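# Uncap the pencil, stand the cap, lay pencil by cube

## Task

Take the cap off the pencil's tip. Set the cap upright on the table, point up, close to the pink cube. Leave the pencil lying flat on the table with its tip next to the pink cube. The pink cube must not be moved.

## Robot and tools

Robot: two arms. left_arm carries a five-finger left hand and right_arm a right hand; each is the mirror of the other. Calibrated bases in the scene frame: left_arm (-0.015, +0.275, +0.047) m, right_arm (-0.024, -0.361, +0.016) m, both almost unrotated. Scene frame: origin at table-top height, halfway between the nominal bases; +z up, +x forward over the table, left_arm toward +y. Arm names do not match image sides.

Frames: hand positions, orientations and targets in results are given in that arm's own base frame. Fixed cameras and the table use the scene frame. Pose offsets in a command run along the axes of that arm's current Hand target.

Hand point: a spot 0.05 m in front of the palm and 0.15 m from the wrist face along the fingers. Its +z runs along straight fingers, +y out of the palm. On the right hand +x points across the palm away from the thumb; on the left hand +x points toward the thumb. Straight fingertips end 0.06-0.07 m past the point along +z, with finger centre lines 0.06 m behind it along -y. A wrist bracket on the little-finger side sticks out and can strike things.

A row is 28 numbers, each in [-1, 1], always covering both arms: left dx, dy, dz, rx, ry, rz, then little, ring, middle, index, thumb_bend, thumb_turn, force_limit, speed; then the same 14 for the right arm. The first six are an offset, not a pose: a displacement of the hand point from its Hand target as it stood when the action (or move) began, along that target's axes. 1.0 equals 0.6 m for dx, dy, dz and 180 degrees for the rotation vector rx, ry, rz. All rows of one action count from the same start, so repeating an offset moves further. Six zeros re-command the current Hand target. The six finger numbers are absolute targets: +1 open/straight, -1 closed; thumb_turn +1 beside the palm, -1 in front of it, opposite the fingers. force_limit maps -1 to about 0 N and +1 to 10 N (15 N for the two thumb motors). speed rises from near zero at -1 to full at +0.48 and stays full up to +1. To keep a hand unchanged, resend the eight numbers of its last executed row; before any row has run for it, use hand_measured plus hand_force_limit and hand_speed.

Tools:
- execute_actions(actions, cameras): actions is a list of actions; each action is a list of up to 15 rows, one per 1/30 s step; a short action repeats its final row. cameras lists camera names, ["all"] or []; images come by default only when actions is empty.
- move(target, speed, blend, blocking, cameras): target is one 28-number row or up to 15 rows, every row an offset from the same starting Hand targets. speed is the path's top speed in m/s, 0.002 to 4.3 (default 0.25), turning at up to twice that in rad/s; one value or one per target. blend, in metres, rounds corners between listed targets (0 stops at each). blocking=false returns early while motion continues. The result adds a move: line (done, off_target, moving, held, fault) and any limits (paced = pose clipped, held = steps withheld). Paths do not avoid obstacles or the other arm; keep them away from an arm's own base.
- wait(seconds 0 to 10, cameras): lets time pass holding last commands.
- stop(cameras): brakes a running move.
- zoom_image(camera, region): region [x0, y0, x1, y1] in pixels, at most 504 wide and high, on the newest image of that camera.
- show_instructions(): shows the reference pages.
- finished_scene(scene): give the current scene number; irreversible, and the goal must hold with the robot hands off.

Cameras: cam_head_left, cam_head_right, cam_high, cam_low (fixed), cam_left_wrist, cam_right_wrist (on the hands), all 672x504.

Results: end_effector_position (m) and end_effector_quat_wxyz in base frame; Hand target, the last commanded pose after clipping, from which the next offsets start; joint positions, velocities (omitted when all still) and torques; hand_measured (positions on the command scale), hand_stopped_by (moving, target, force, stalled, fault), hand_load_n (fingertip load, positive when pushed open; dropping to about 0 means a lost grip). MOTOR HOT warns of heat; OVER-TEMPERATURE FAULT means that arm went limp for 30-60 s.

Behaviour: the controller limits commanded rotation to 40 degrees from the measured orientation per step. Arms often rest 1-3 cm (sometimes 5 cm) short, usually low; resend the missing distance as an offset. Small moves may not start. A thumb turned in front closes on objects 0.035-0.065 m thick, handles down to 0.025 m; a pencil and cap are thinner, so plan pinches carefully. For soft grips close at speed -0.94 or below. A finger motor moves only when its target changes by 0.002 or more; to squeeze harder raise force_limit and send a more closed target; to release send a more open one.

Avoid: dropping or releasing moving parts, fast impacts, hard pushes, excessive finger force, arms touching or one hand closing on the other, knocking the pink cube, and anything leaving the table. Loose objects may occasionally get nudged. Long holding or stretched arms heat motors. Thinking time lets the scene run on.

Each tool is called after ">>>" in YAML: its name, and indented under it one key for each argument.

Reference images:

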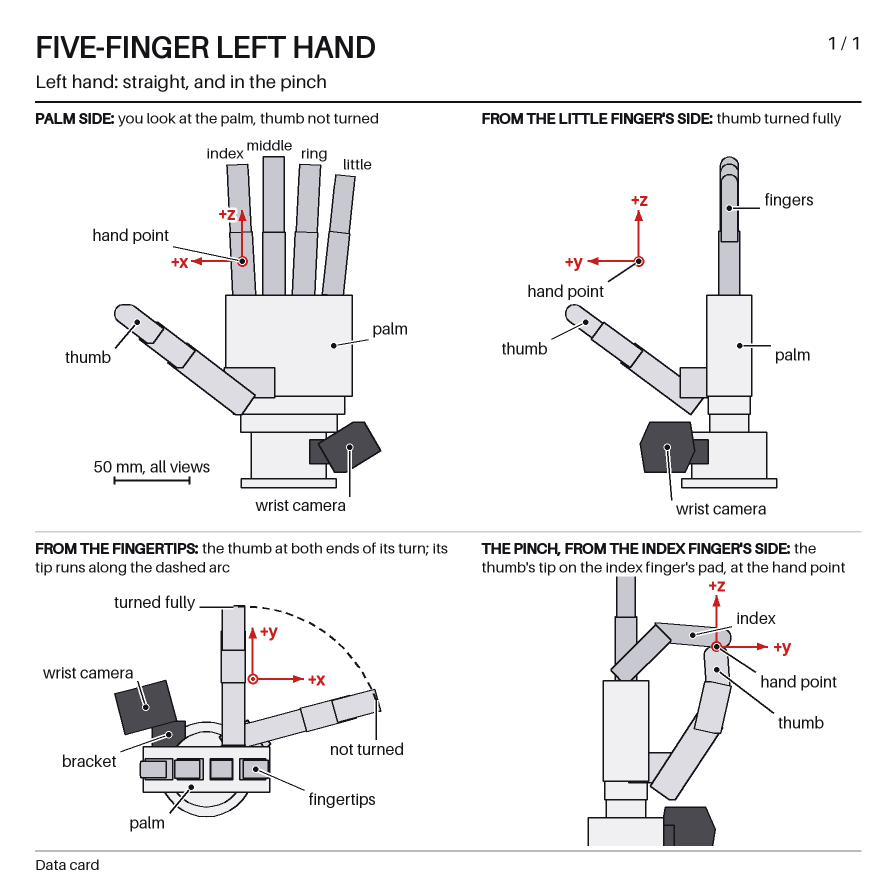

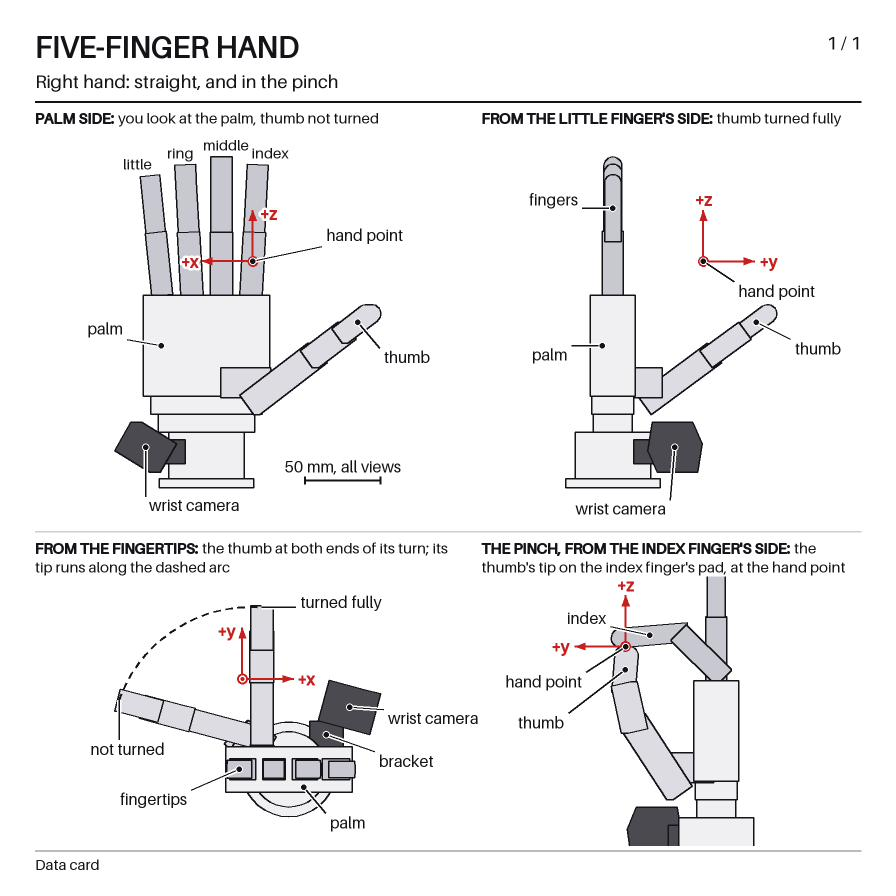

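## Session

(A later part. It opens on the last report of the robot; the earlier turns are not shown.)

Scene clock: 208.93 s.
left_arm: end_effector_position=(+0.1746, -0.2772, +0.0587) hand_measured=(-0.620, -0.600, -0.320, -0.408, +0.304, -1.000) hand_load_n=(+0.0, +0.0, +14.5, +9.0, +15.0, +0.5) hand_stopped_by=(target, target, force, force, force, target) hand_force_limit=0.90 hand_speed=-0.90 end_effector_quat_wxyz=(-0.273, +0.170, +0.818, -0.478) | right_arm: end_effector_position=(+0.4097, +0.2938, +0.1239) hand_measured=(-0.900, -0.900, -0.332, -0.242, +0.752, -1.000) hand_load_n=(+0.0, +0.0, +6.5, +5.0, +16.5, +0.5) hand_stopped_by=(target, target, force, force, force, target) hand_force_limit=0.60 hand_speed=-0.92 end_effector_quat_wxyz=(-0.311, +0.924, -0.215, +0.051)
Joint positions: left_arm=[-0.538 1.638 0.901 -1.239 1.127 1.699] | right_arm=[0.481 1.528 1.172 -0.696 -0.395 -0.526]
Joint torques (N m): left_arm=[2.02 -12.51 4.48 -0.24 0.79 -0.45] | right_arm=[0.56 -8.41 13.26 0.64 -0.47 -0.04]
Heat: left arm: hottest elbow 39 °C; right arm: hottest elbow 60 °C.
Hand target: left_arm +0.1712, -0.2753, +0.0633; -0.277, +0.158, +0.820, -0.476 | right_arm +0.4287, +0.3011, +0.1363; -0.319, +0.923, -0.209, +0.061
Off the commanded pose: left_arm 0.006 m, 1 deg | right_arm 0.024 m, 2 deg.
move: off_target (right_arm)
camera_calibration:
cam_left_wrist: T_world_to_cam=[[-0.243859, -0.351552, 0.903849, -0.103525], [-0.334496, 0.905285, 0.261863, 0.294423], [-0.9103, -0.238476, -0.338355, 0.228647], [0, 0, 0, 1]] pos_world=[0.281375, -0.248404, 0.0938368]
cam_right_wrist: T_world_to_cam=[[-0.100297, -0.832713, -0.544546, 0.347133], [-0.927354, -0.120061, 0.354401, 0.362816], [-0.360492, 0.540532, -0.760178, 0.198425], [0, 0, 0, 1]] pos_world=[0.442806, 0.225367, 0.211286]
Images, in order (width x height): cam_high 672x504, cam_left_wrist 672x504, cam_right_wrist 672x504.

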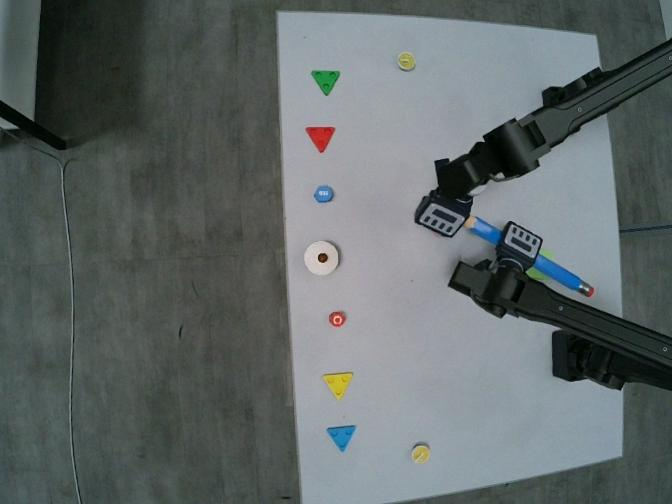

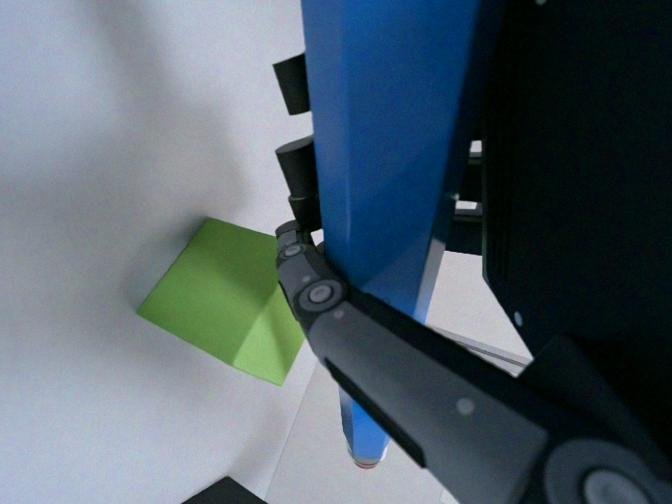

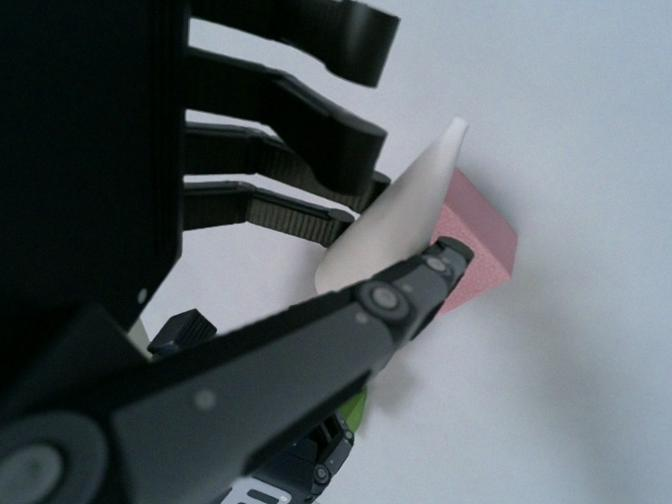

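>>> move:
  target:
    - [0,0,0,0,0,0,-0.62,-0.6,-0.5,-0.6,-0.7,-1,0.9,-0.9,0.05,0,-0.02,0,0,0,-0.9,-0.9,-0.8,-0.75,-0.1,-1,0.6,-0.92]
    - [0,0,0,0,0,0,-0.62,-0.6,-0.5,-0.6,-0.7,-1,0.9,-0.9,0.0932,0.0068,-0.082,0.0686,0.1201,-0.22,-0.9,-0.9,-0.8,-0.75,-0.1,-1,0.6,-0.92]
    - [0,0,0,0,0,0,-0.62,-0.6,-0.5,-0.6,-0.7,-1,0.9,-0.9,0.1412,0.1042,-0.0627,0.1371,0.2402,-0.4401,-0.9,-0.9,-0.8,-0.75,-0.1,-1,0.6,-0.92]
  speed: 0.2
  blend: 0.02
  cameras: ["all"]

>>> zoom_image:
  camera: "cam_low"
  region: [200, 130, 450, 300]

>>> zoom_image:
  camera: "cam_head_left"
  region: [150, 160, 400, 420]

Scene clock: 222.33 s.
left_arm: end_effector_position=(+0.1746, -0.2772, +0.0587) hand_measured=(-0.620, -0.600, -0.320, -0.408, +0.304, -1.000) hand_load_n=(+0.0, +0.0, +14.0, +9.5, +15.0, +0.5) hand_stopped_by=(target, target, force, force, force, target) hand_force_limit=0.90 hand_speed=-0.90 end_effector_quat_wxyz=(-0.273, +0.170, +0.818, -0.478) | right_arm: end_effector_position=(+0.4746, +0.2046, +0.1342) hand_measured=(-0.900, -0.900, -0.332, -0.242, +0.752, -1.000) hand_load_n=(+0.0, +0.0, +6.5, +5.0, +16.5, +0.0) hand_stopped_by=(target, target, force, force, force, target) hand_force_limit=0.60 hand_speed=-0.92 end_effector_quat_wxyz=(-0.292, +0.676, +0.330, +0.590)
Joint positions: left_arm=[-0.538 1.638 0.901 -1.239 1.127 1.699] | right_arm=[0.289 1.42 0.463 0.794 -0.618 -1.661]
Joint torques (N m): left_arm=[2.02 -12.57 4.48 -0.23 0.79 -0.44] | right_arm=[-0.09 -5.25 5.82 2.58 -0.33 -0.17]
Heat: left arm: hottest elbow 38 °C; right arm: hottest elbow 57 °C.
Hand target: left_arm +0.1712, -0.2753, +0.0633; -0.277, +0.158, +0.820, -0.476 | right_arm +0.4746, +0.1997, +0.1260; -0.288, +0.679, +0.331, +0.589
Off the commanded pose: left_arm 0.006 m, 1 deg | right_arm 0.010 m, 1 deg.
move: done; blend cut to 0.0163 m at target 1
camera_calibration:
cam_left_wrist: T_world_to_cam=[[-0.243859, -0.351552, 0.903849, -0.103525], [-0.334496, 0.905285, 0.261863, 0.294423], [-0.9103, -0.238476, -0.338355, 0.228647], [0, 0, 0, 1]] pos_world=[0.281375, -0.248404, 0.0938368]
cam_right_wrist: T_world_to_cam=[[0.752826, -0.591952, 0.28783, -0.280994], [-0.238701, -0.653042, -0.71872, 0.334978], [0.613413, 0.472366, -0.632926, -0.187496], [0, 0, 0, 1]] pos_world=[0.406511, 0.140986, 0.202963]

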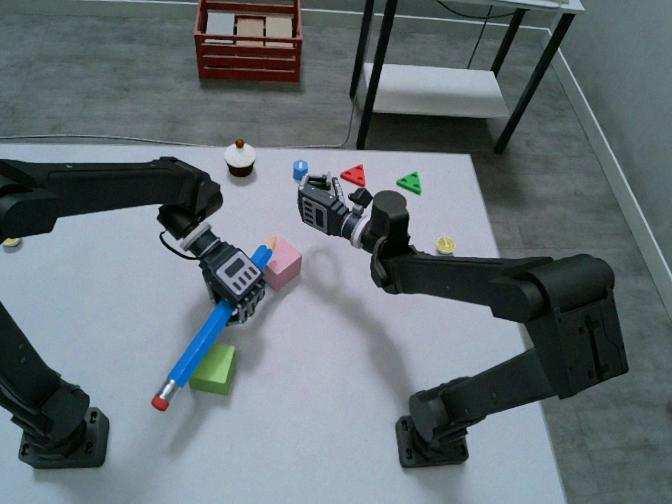

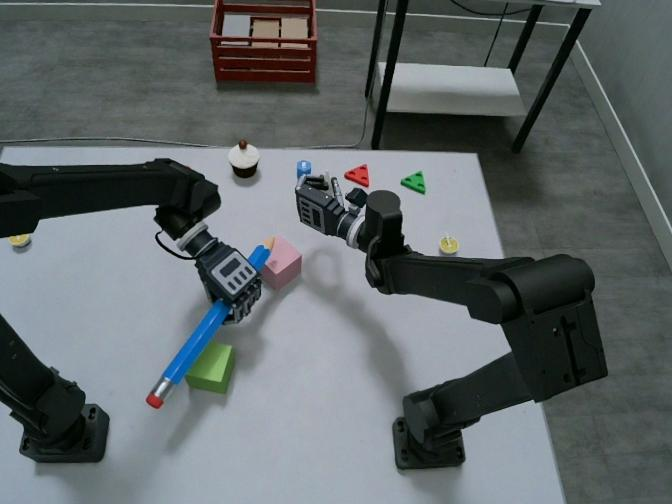

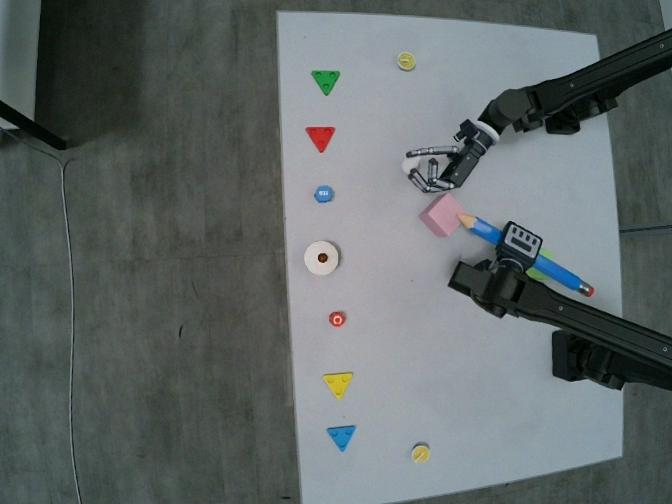

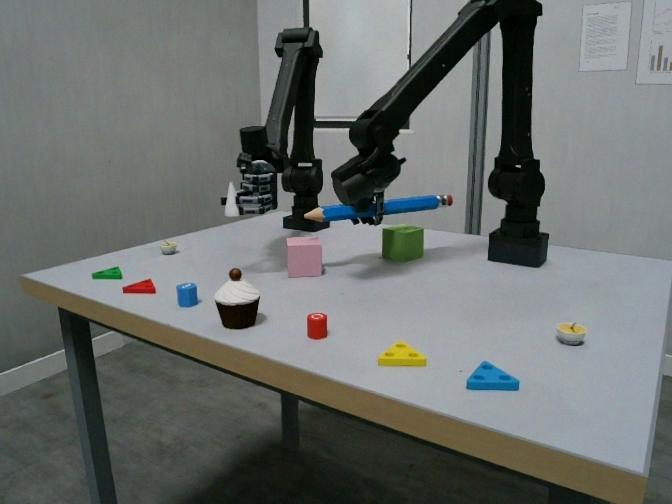

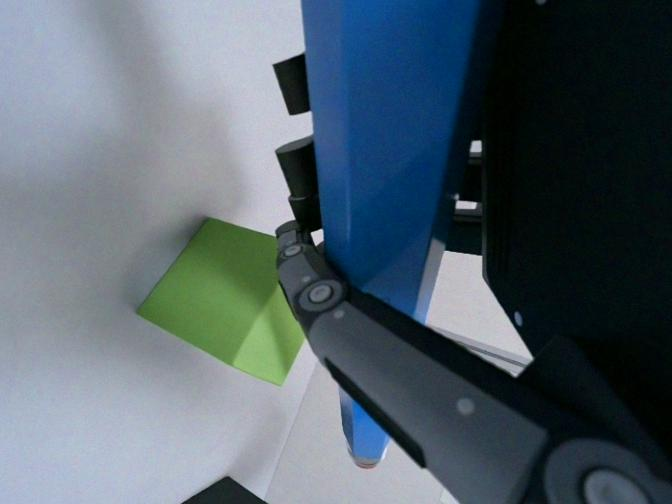

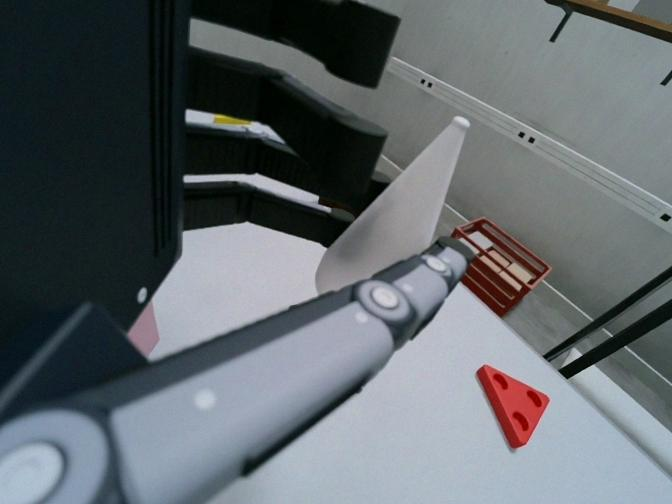

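Scaled by 2.016 from the camera's 672x504 image, which has a finer 960x720 frame.

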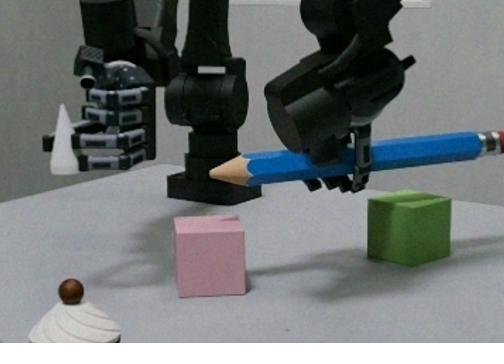

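Scaled by 1.938 from the camera's 672x504 image, which has a finer 960x720 frame.

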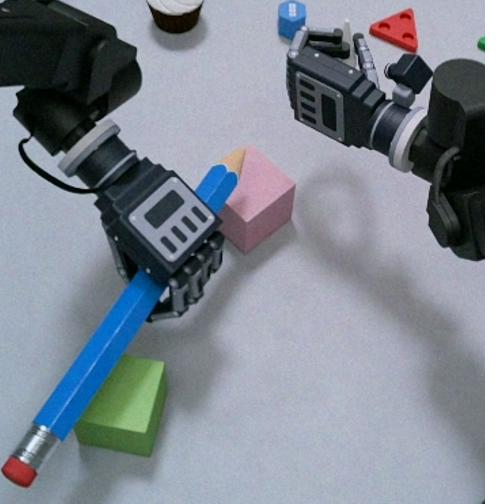

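>>> move:
  target:
    - [0.0056,-0.0342,0.0911,-0.0423,-0.0312,-0.0195,-0.62,-0.6,-0.5,-0.6,-0.7,-1,0.9,-0.9,-0.004,-0.0065,-0.0283,0.055,0,-0.0077,-0.9,-0.9,-0.8,-0.75,-0.1,-1,0.6,-0.92]
    - [0.0112,-0.0685,0.1823,-0.0847,-0.0624,-0.0391,-0.62,-0.6,-0.5,-0.6,-0.7,-1,0.9,-0.9,-0.1838,-0.0065,-0.003,0.055,0,-0.0077,-0.9,-0.9,-0.8,-0.75,-0.1,-1,0.6,-0.92]
  speed: 0.12
  blend: 0.01
  cameras: ["all"]

>>> zoom_image:
  camera: "cam_low"
  region: [180, 130, 430, 300]

>>> zoom_image:
  camera: "cam_head_left"
  region: [200, 160, 400, 360]

Scene clock: 252.47 s.
left_arm: end_effector_position=(+0.1049, -0.3659, +0.0521) hand_measured=(-0.620, -0.600, -0.320, -0.408, +0.304, -1.000) hand_load_n=(+0.0, +0.0, +14.5, +9.5, +14.5, +1.0) hand_stopped_by=(target, target, force, force, force, target) hand_force_limit=0.90 hand_speed=-0.90 end_effector_quat_wxyz=(-0.200, +0.099, +0.908, -0.354) | right_arm: end_effector_position=(+0.4595, +0.1927, +0.0225) hand_measured=(-0.900, -0.900, -0.332, -0.242, +0.752, -1.000) hand_load_n=(+0.0, +0.0, +7.0, +5.0, +16.5, +0.5) hand_stopped_by=(target, target, force, force, force, target) hand_force_limit=0.60 hand_speed=-0.92 end_effector_quat_wxyz=(-0.338, +0.644, +0.393, +0.562)
Joint positions: left_arm=[-0.953 1.445 0.795 -0.576 0.779 0.691] | right_arm=[0.169 1.859 0.437 1.195 -0.906 -1.758]
Joint torques (N m): left_arm=[1.14 -11.63 6.01 1.25 0.64 -0.4] | right_arm=[0.21 -6.71 3.03 2.21 -0.4 0.01]
Heat: left arm: hottest elbow 37 °C; right arm: hottest elbow 49 °C.
Hand target: left_arm +0.1000, -0.3680, +0.0580; -0.200, +0.096, +0.907, -0.359 | right_arm +0.4608, +0.1886, +0.0170; -0.338, +0.647, +0.388, +0.562
Off the commanded pose: left_arm 0.008 m, 1 deg | right_arm 0.007 m, 1 deg.
move: done
camera_calibration:
cam_left_wrist: T_world_to_cam=[[-0.28642, -0.640574, 0.71248, -0.237039], [-0.510391, 0.731349, 0.452359, 0.297995], [-0.810842, -0.234079, -0.536417, 0.143337], [0, 0, 0, 1]] pos_world=[0.200424, -0.336227, 0.110973]
cam_right_wrist: T_world_to_cam=[[0.843181, -0.446882, 0.298902, -0.314274], [-0.115014, -0.693025, -0.71168, 0.193987], [0.525184, 0.565697, -0.635743, -0.220715], [0, 0, 0, 1]] pos_world=[0.403217, 0.118853, 0.0916759]

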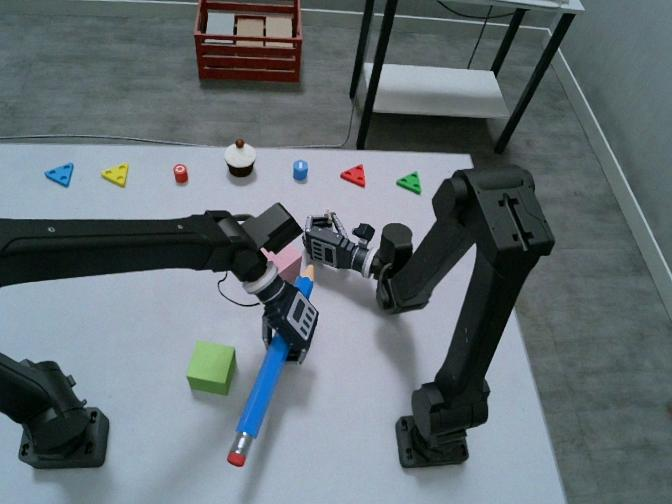

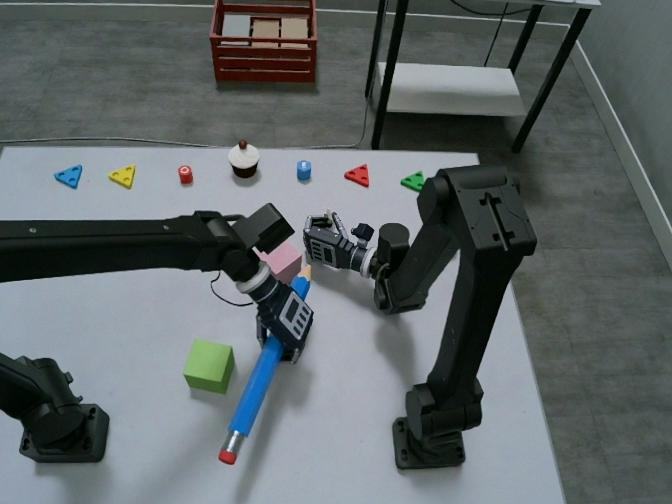

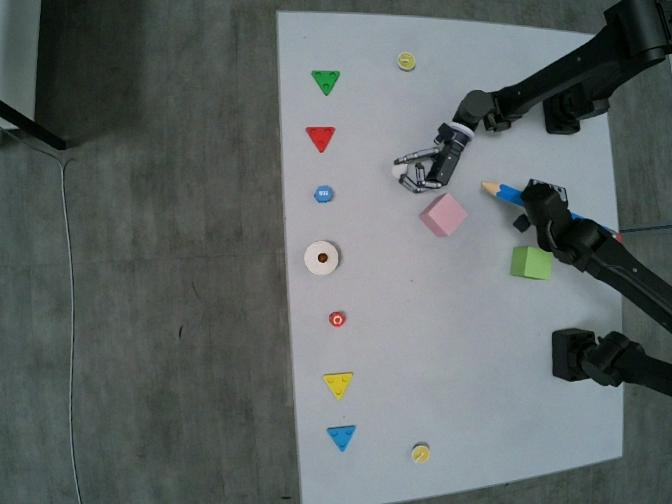

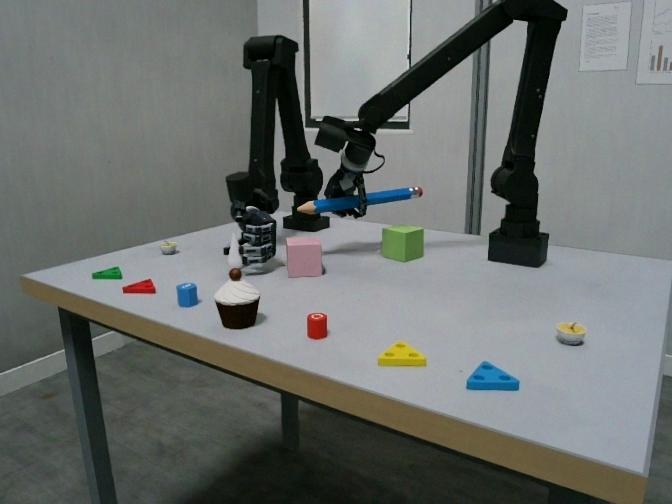

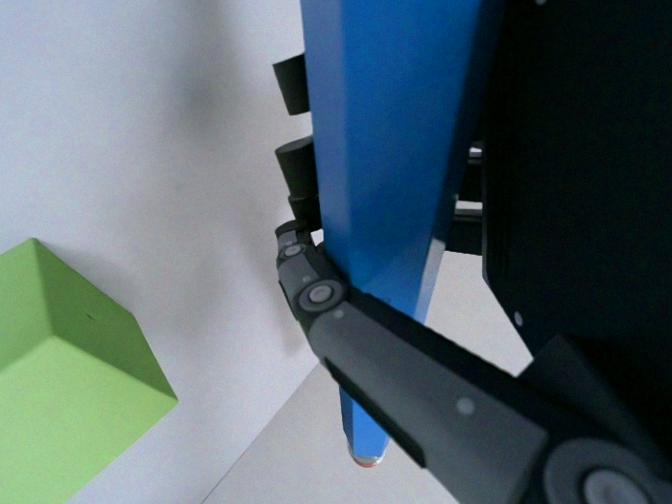

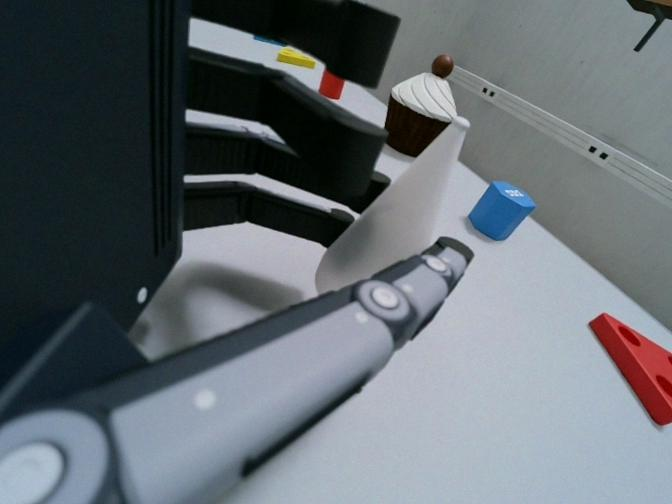

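Scaled by 2.016 from the camera's 672x504 image, which has a finer 960x720 frame.

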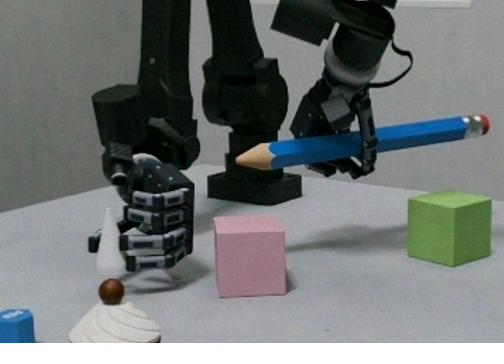

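Scaled by 2.520 from the camera's 672x504 image, which has a finer 960x720 frame.

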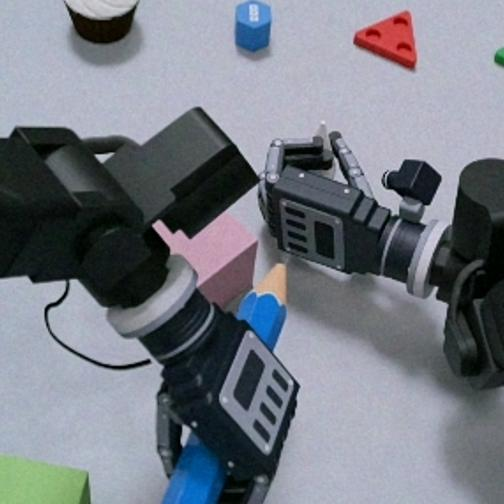

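>>> move:
  target: [-0.0328,0.077,0.0741,0,0,0,-0.62,-0.6,-0.5,-0.6,-0.7,-1,0.9,-0.9,-0.0231,0,0.0032,0,0,0,-0.9,-0.9,-0.8,-0.75,-0.1,-1,0.6,-0.92]
  speed: 0.08
  cameras: ["cam_low","cam_head_left","cam_right_wrist","cam_high"]

>>> zoom_image:
  camera: "cam_low"
  region: [190, 170, 350, 300]

>>> zoom_image:
  camera: "cam_head_left"
  region: [200, 180, 400, 380]

Scene clock: 257.80 s.
left_arm: end_effector_position=(+0.1067, -0.3683, -0.0056) hand_measured=(-0.620, -0.600, -0.320, -0.408, +0.304, -1.000) hand_load_n=(+0.0, +0.0, +14.5, +10.0, +15.0, +1.0) hand_stopped_by=(target, target, force, force, force, target) hand_force_limit=0.90 hand_speed=-0.90 end_effector_quat_wxyz=(-0.191, +0.103, +0.906, -0.363) | right_arm: end_effector_position=(+0.4565, +0.1922, +0.0066) hand_measured=(-0.900, -0.900, -0.332, -0.242, +0.752, -1.000) hand_load_n=(+0.0, +0.0, +6.5, +5.0, +16.5, +0.0) hand_stopped_by=(target, target, force, force, force, target) hand_force_limit=0.60 hand_speed=-0.92 end_effector_quat_wxyz=(-0.339, +0.646, +0.392, +0.560)
Joint positions: left_arm=[-0.953 1.563 0.725 -0.359 0.778 0.691] | right_arm=[0.169 1.921 0.437 1.25 -0.906 -1.758]
Joint torques (N m): left_arm=[1.08 -10.05 5.09 1.21 0.65 -0.4] | right_arm=[-0.09 -6.48 2.92 2.19 -0.37 0.01]
Heat: left arm: hottest elbow 37 °C; right arm: hottest elbow 48 °C.
Hand target: left_arm +0.0998, -0.3680, -0.0091; -0.201, +0.096, +0.907, -0.359 | right_arm +0.4608, +0.1887, +0.0030; -0.338, +0.647, +0.388, +0.562
Off the commanded pose: left_arm 0.008 m, 1 deg | right_arm 0.007 m, 1 deg.
move: done
camera_calibration:
cam_right_wrist: T_world_to_cam=[[0.845278, -0.446555, 0.293418, -0.308122], [-0.12013, -0.6939, -0.70998, 0.184472], [0.520648, 0.564882, -0.640183, -0.22667], [0, 0, 0, 1]] pos_world=[0.400624, 0.118454, 0.07627]
Images, in order (width x height): cam_head_left 672x504, cam_high 672x504, cam_low 672x504, cam_right_wrist 672x504.

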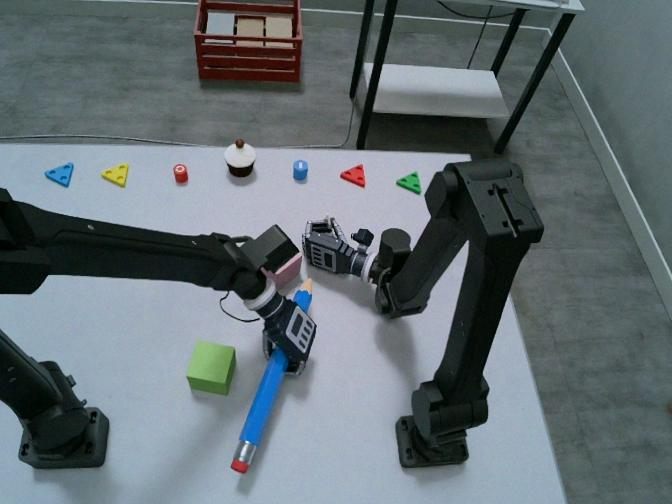

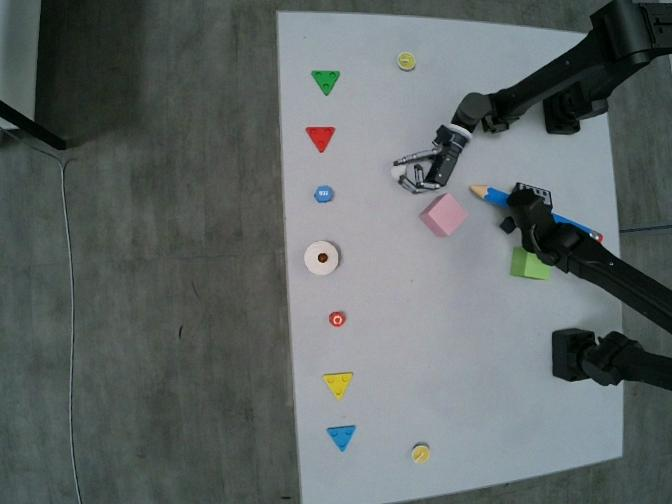

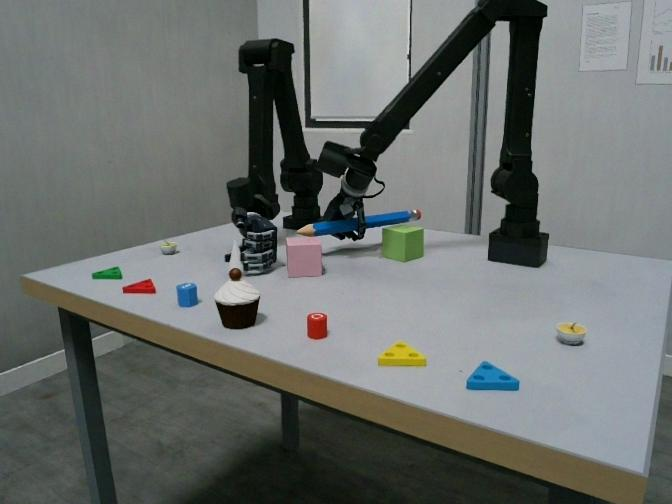

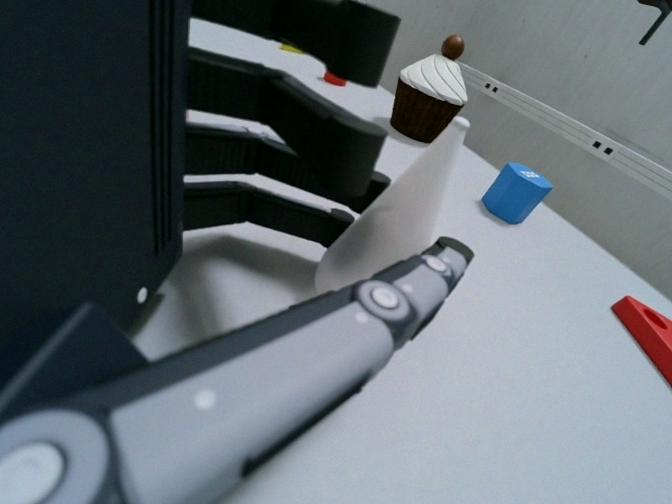

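Scaled by 3.150 from the camera's 672x504 image, which has a finer 960x720 frame.

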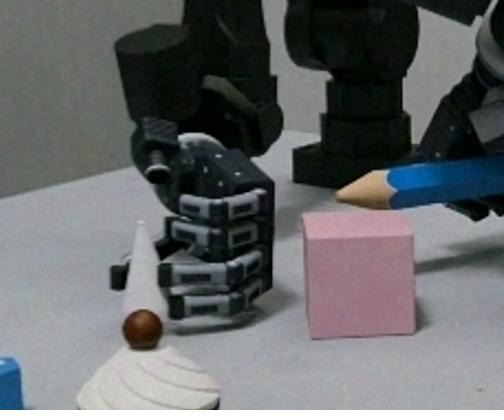

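Scaled by 2.520 from the camera's 672x504 image, which has a finer 960x720 frame.

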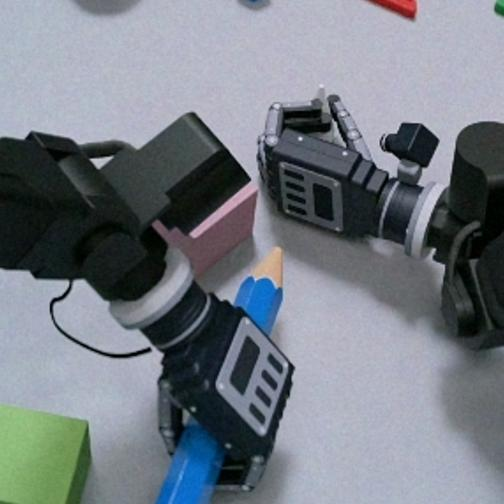

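>>> move:
  target: [-0.0088,0.0207,0.0199,0,0,0,-0.62,-0.6,-0.5,-0.6,-0.7,-1,0.9,-0.9,-0.0149,0,0.0021,0,0,0,-0.9,-0.9,-0.8,-0.75,-0.1,-1,0.6,-0.92]
  speed: 0.05
  cameras: ["cam_low","cam_left_wrist","cam_right_wrist","cam_high"]

>>> zoom_image:
  camera: "cam_low"
  region: [210, 200, 370, 290]

Scene clock: 260.90 s.
left_arm: end_effector_position=(+0.1071, -0.3688, -0.0232) hand_measured=(-0.620, -0.600, -0.320, -0.408, +0.304, -1.000) hand_load_n=(+0.0, +0.0, +15.0, +9.5, +15.0, +0.5) hand_stopped_by=(target, target, force, force, force, target) hand_force_limit=0.90 hand_speed=-0.90 end_effector_quat_wxyz=(-0.191, +0.104, +0.906, -0.364) | right_arm: end_effector_position=(+0.4541, +0.1919, -0.0031) hand_measured=(-0.900, -0.900, -0.332, -0.242, +0.752, -1.000) hand_load_n=(+0.0, +0.0, +6.5, +5.0, +16.5, +0.0) hand_stopped_by=(target, target, force, force, force, target) hand_force_limit=0.60 hand_speed=-0.92 end_effector_quat_wxyz=(-0.340, +0.648, +0.392, +0.558)
Joint positions: left_arm=[-0.953 1.609 0.713 -0.3 0.778 0.691] | right_arm=[0.169 1.96 0.437 1.284 -0.907 -1.758]
Joint torques (N m): left_arm=[1.08 -10.29 4.74 1.24 0.64 -0.41] | right_arm=[-0.09 -7 3.06 2.13 -0.42 -0.01]
Heat: left arm: hottest elbow 37 °C; right arm: hottest elbow 47 °C.
Hand target: left_arm +0.0998, -0.3680, -0.0271; -0.201, +0.096, +0.907, -0.359 | right_arm +0.4607, +0.1887, -0.0060; -0.338, +0.647, +0.388, +0.562
Off the commanded pose: left_arm 0.008 m, 2 deg | right_arm 0.008 m, 1 deg.
move: done
camera_calibration:
cam_left_wrist: T_world_to_cam=[[-0.298244, -0.624135, 0.722154, -0.177123], [-0.518521, 0.741154, 0.426411, 0.339271], [-0.801365, -0.247278, -0.544672, 0.0979263], [0, 0, 0, 1]] pos_world=[0.201568, -0.337786, 0.0365791]
cam_right_wrist: T_world_to_cam=[[0.846679, -0.446024, 0.290169, -0.304129], [-0.122813, -0.694403, -0.709028, 0.178402], [0.517738, 0.564683, -0.642714, -0.230078], [0, 0, 0, 1]] pos_world=[0.398529, 0.118155, 0.0668664]
Images, in order (width x height): cam_high 672x504, cam_low 672x504, cam_left_wrist 672x504, cam_right_wrist 672x504.

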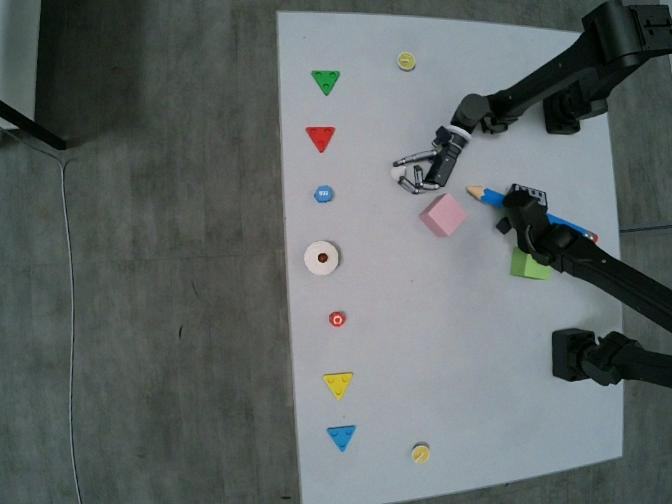

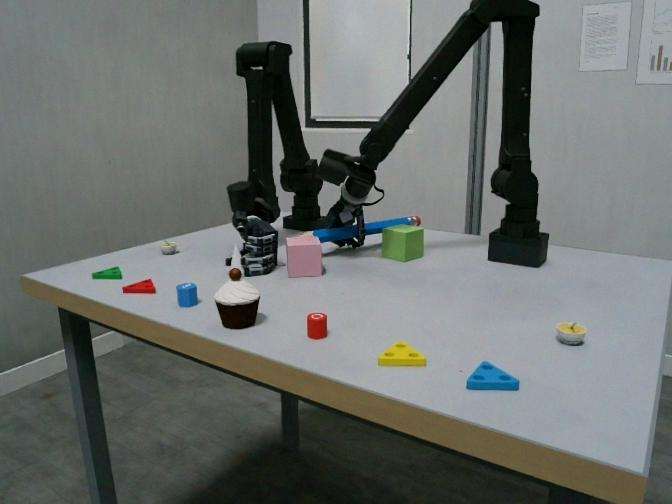

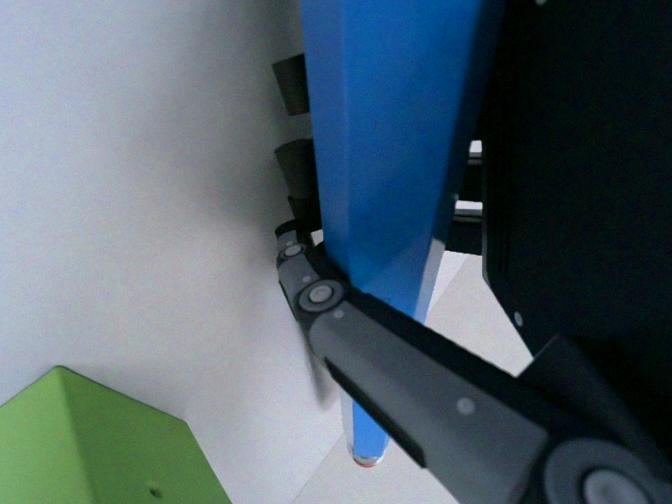

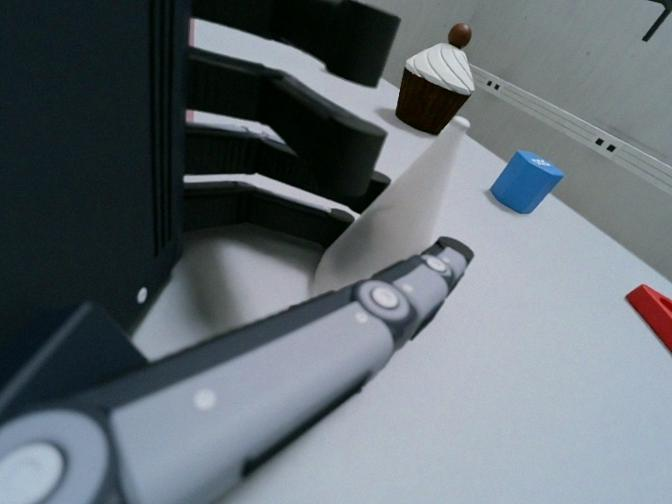

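Scaled by 3.150 from the camera's 672x504 image, which has a finer 960x720 frame.

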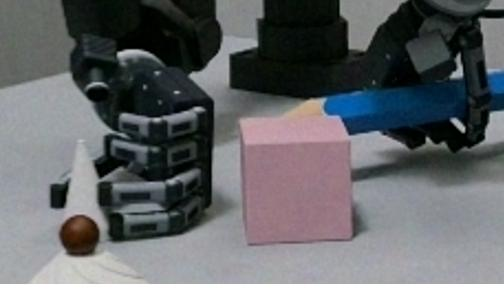

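>>> move:
  target: [0,0,0,0,0,0,-0.62,-0.6,-0.5,-0.6,0.6,-1,0.9,-0.9,-0.0105,0,0.0015,0,0,0,-0.9,-0.9,-0.8,-0.75,-0.1,-1,0.6,-0.92]
  speed: 0.04
  cameras: ["cam_low","cam_left_wrist","cam_right_wrist","cam_head_left"]

>>> zoom_image:
  camera: "cam_head_left"
  region: [200, 180, 400, 480]

Scene clock: 264.90 s.
left_arm: end_effector_position=(+0.1071, -0.3688, -0.0232) hand_measured=(-0.620, -0.600, -0.322, -0.408, +0.600, -1.000) hand_load_n=(+0.0, +0.0, +0.0, +2.5, +1.0, +0.5) hand_stopped_by=(target, target, force, force, target, target) hand_force_limit=0.90 hand_speed=-0.90 end_effector_quat_wxyz=(-0.191, +0.103, +0.906, -0.363) | right_arm: end_effector_position=(+0.4564, +0.1922, -0.0043) hand_measured=(-0.900, -0.900, -0.332, -0.242, +0.752, -1.000) hand_load_n=(+0.0, +0.0, +6.5, +5.0, +16.5, +0.0) hand_stopped_by=(target, target, force, force, force, target) hand_force_limit=0.60 hand_speed=-0.92 end_effector_quat_wxyz=(-0.337, +0.643, +0.394, +0.564)
Joint positions: left_arm=[-0.953 1.609 0.713 -0.3 0.778 0.689] | right_arm=[0.169 1.982 0.443 1.316 -0.908 -1.758]
Joint torques (N m): left_arm=[1.14 -10.23 4.72 1.32 0.66 -0.39] | right_arm=[0.38 -6.53 2.58 1.91 -0.36 0.02]
Heat: left arm: hottest elbow 37 °C; right arm: hottest elbow 46 °C.
Hand target: left_arm +0.0998, -0.3679, -0.0271; -0.201, +0.096, +0.907, -0.359 | right_arm +0.4606, +0.1885, -0.0125; -0.338, +0.648, +0.388, +0.562
Off the commanded pose: left_arm 0.008 m, 1 deg | right_arm 0.010 m, 1 deg.
move: done
camera_calibration:
cam_left_wrist: T_world_to_cam=[[-0.297058, -0.625145, 0.721769, -0.177656], [-0.51908, 0.740168, 0.427443, 0.338885], [-0.801444, -0.247681, -0.544373, 0.0977391], [0, 0, 0, 1]] pos_world=[0.201467, -0.337684, 0.0365788]
cam_right_wrist: T_world_to_cam=[[0.842154, -0.446605, 0.302194, -0.303407], [-0.111363, -0.692373, -0.712894, 0.172437], [0.527613, 0.566713, -0.63282, -0.237094], [0, 0, 0, 1]] pos_world=[0.399812, 0.118252, 0.0645794]
Images, in order (width x height): cam_head_left 672x504, cam_low 672x504, cam_left_wrist 672x504, cam_right_wrist 672x504.

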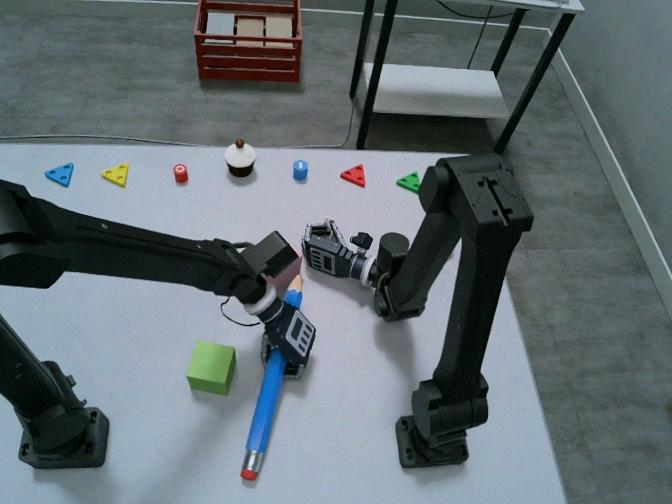

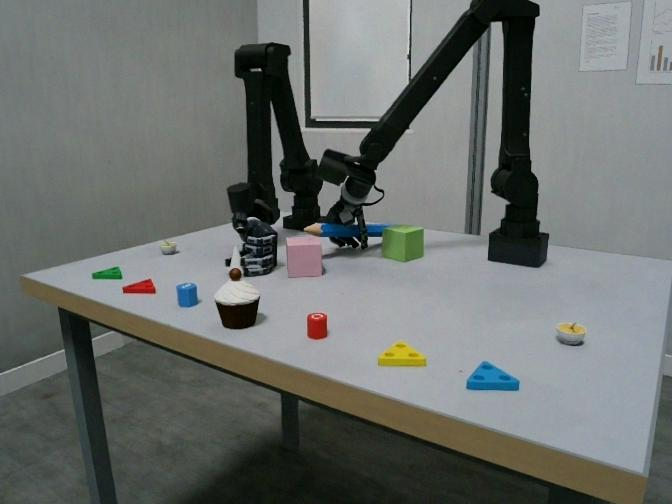

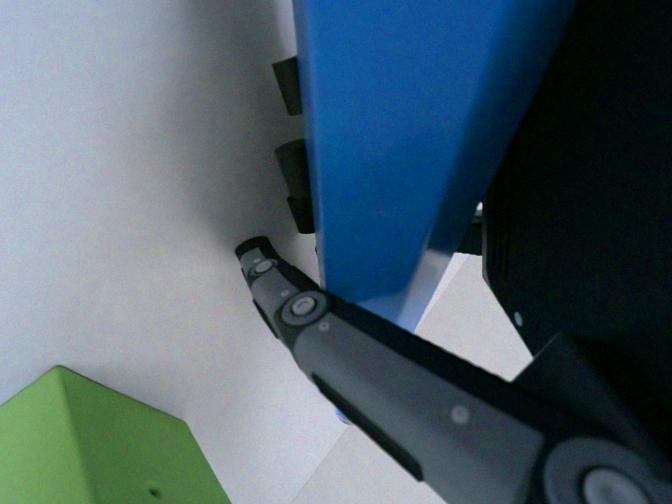

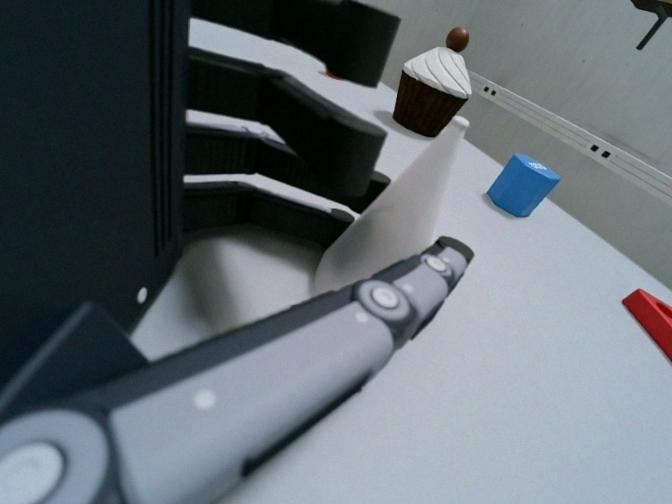

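Scaled by 1.680 from the camera's 672x504 image, which has a finer 960x720 frame.

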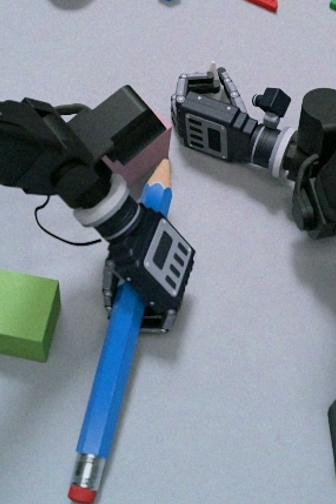

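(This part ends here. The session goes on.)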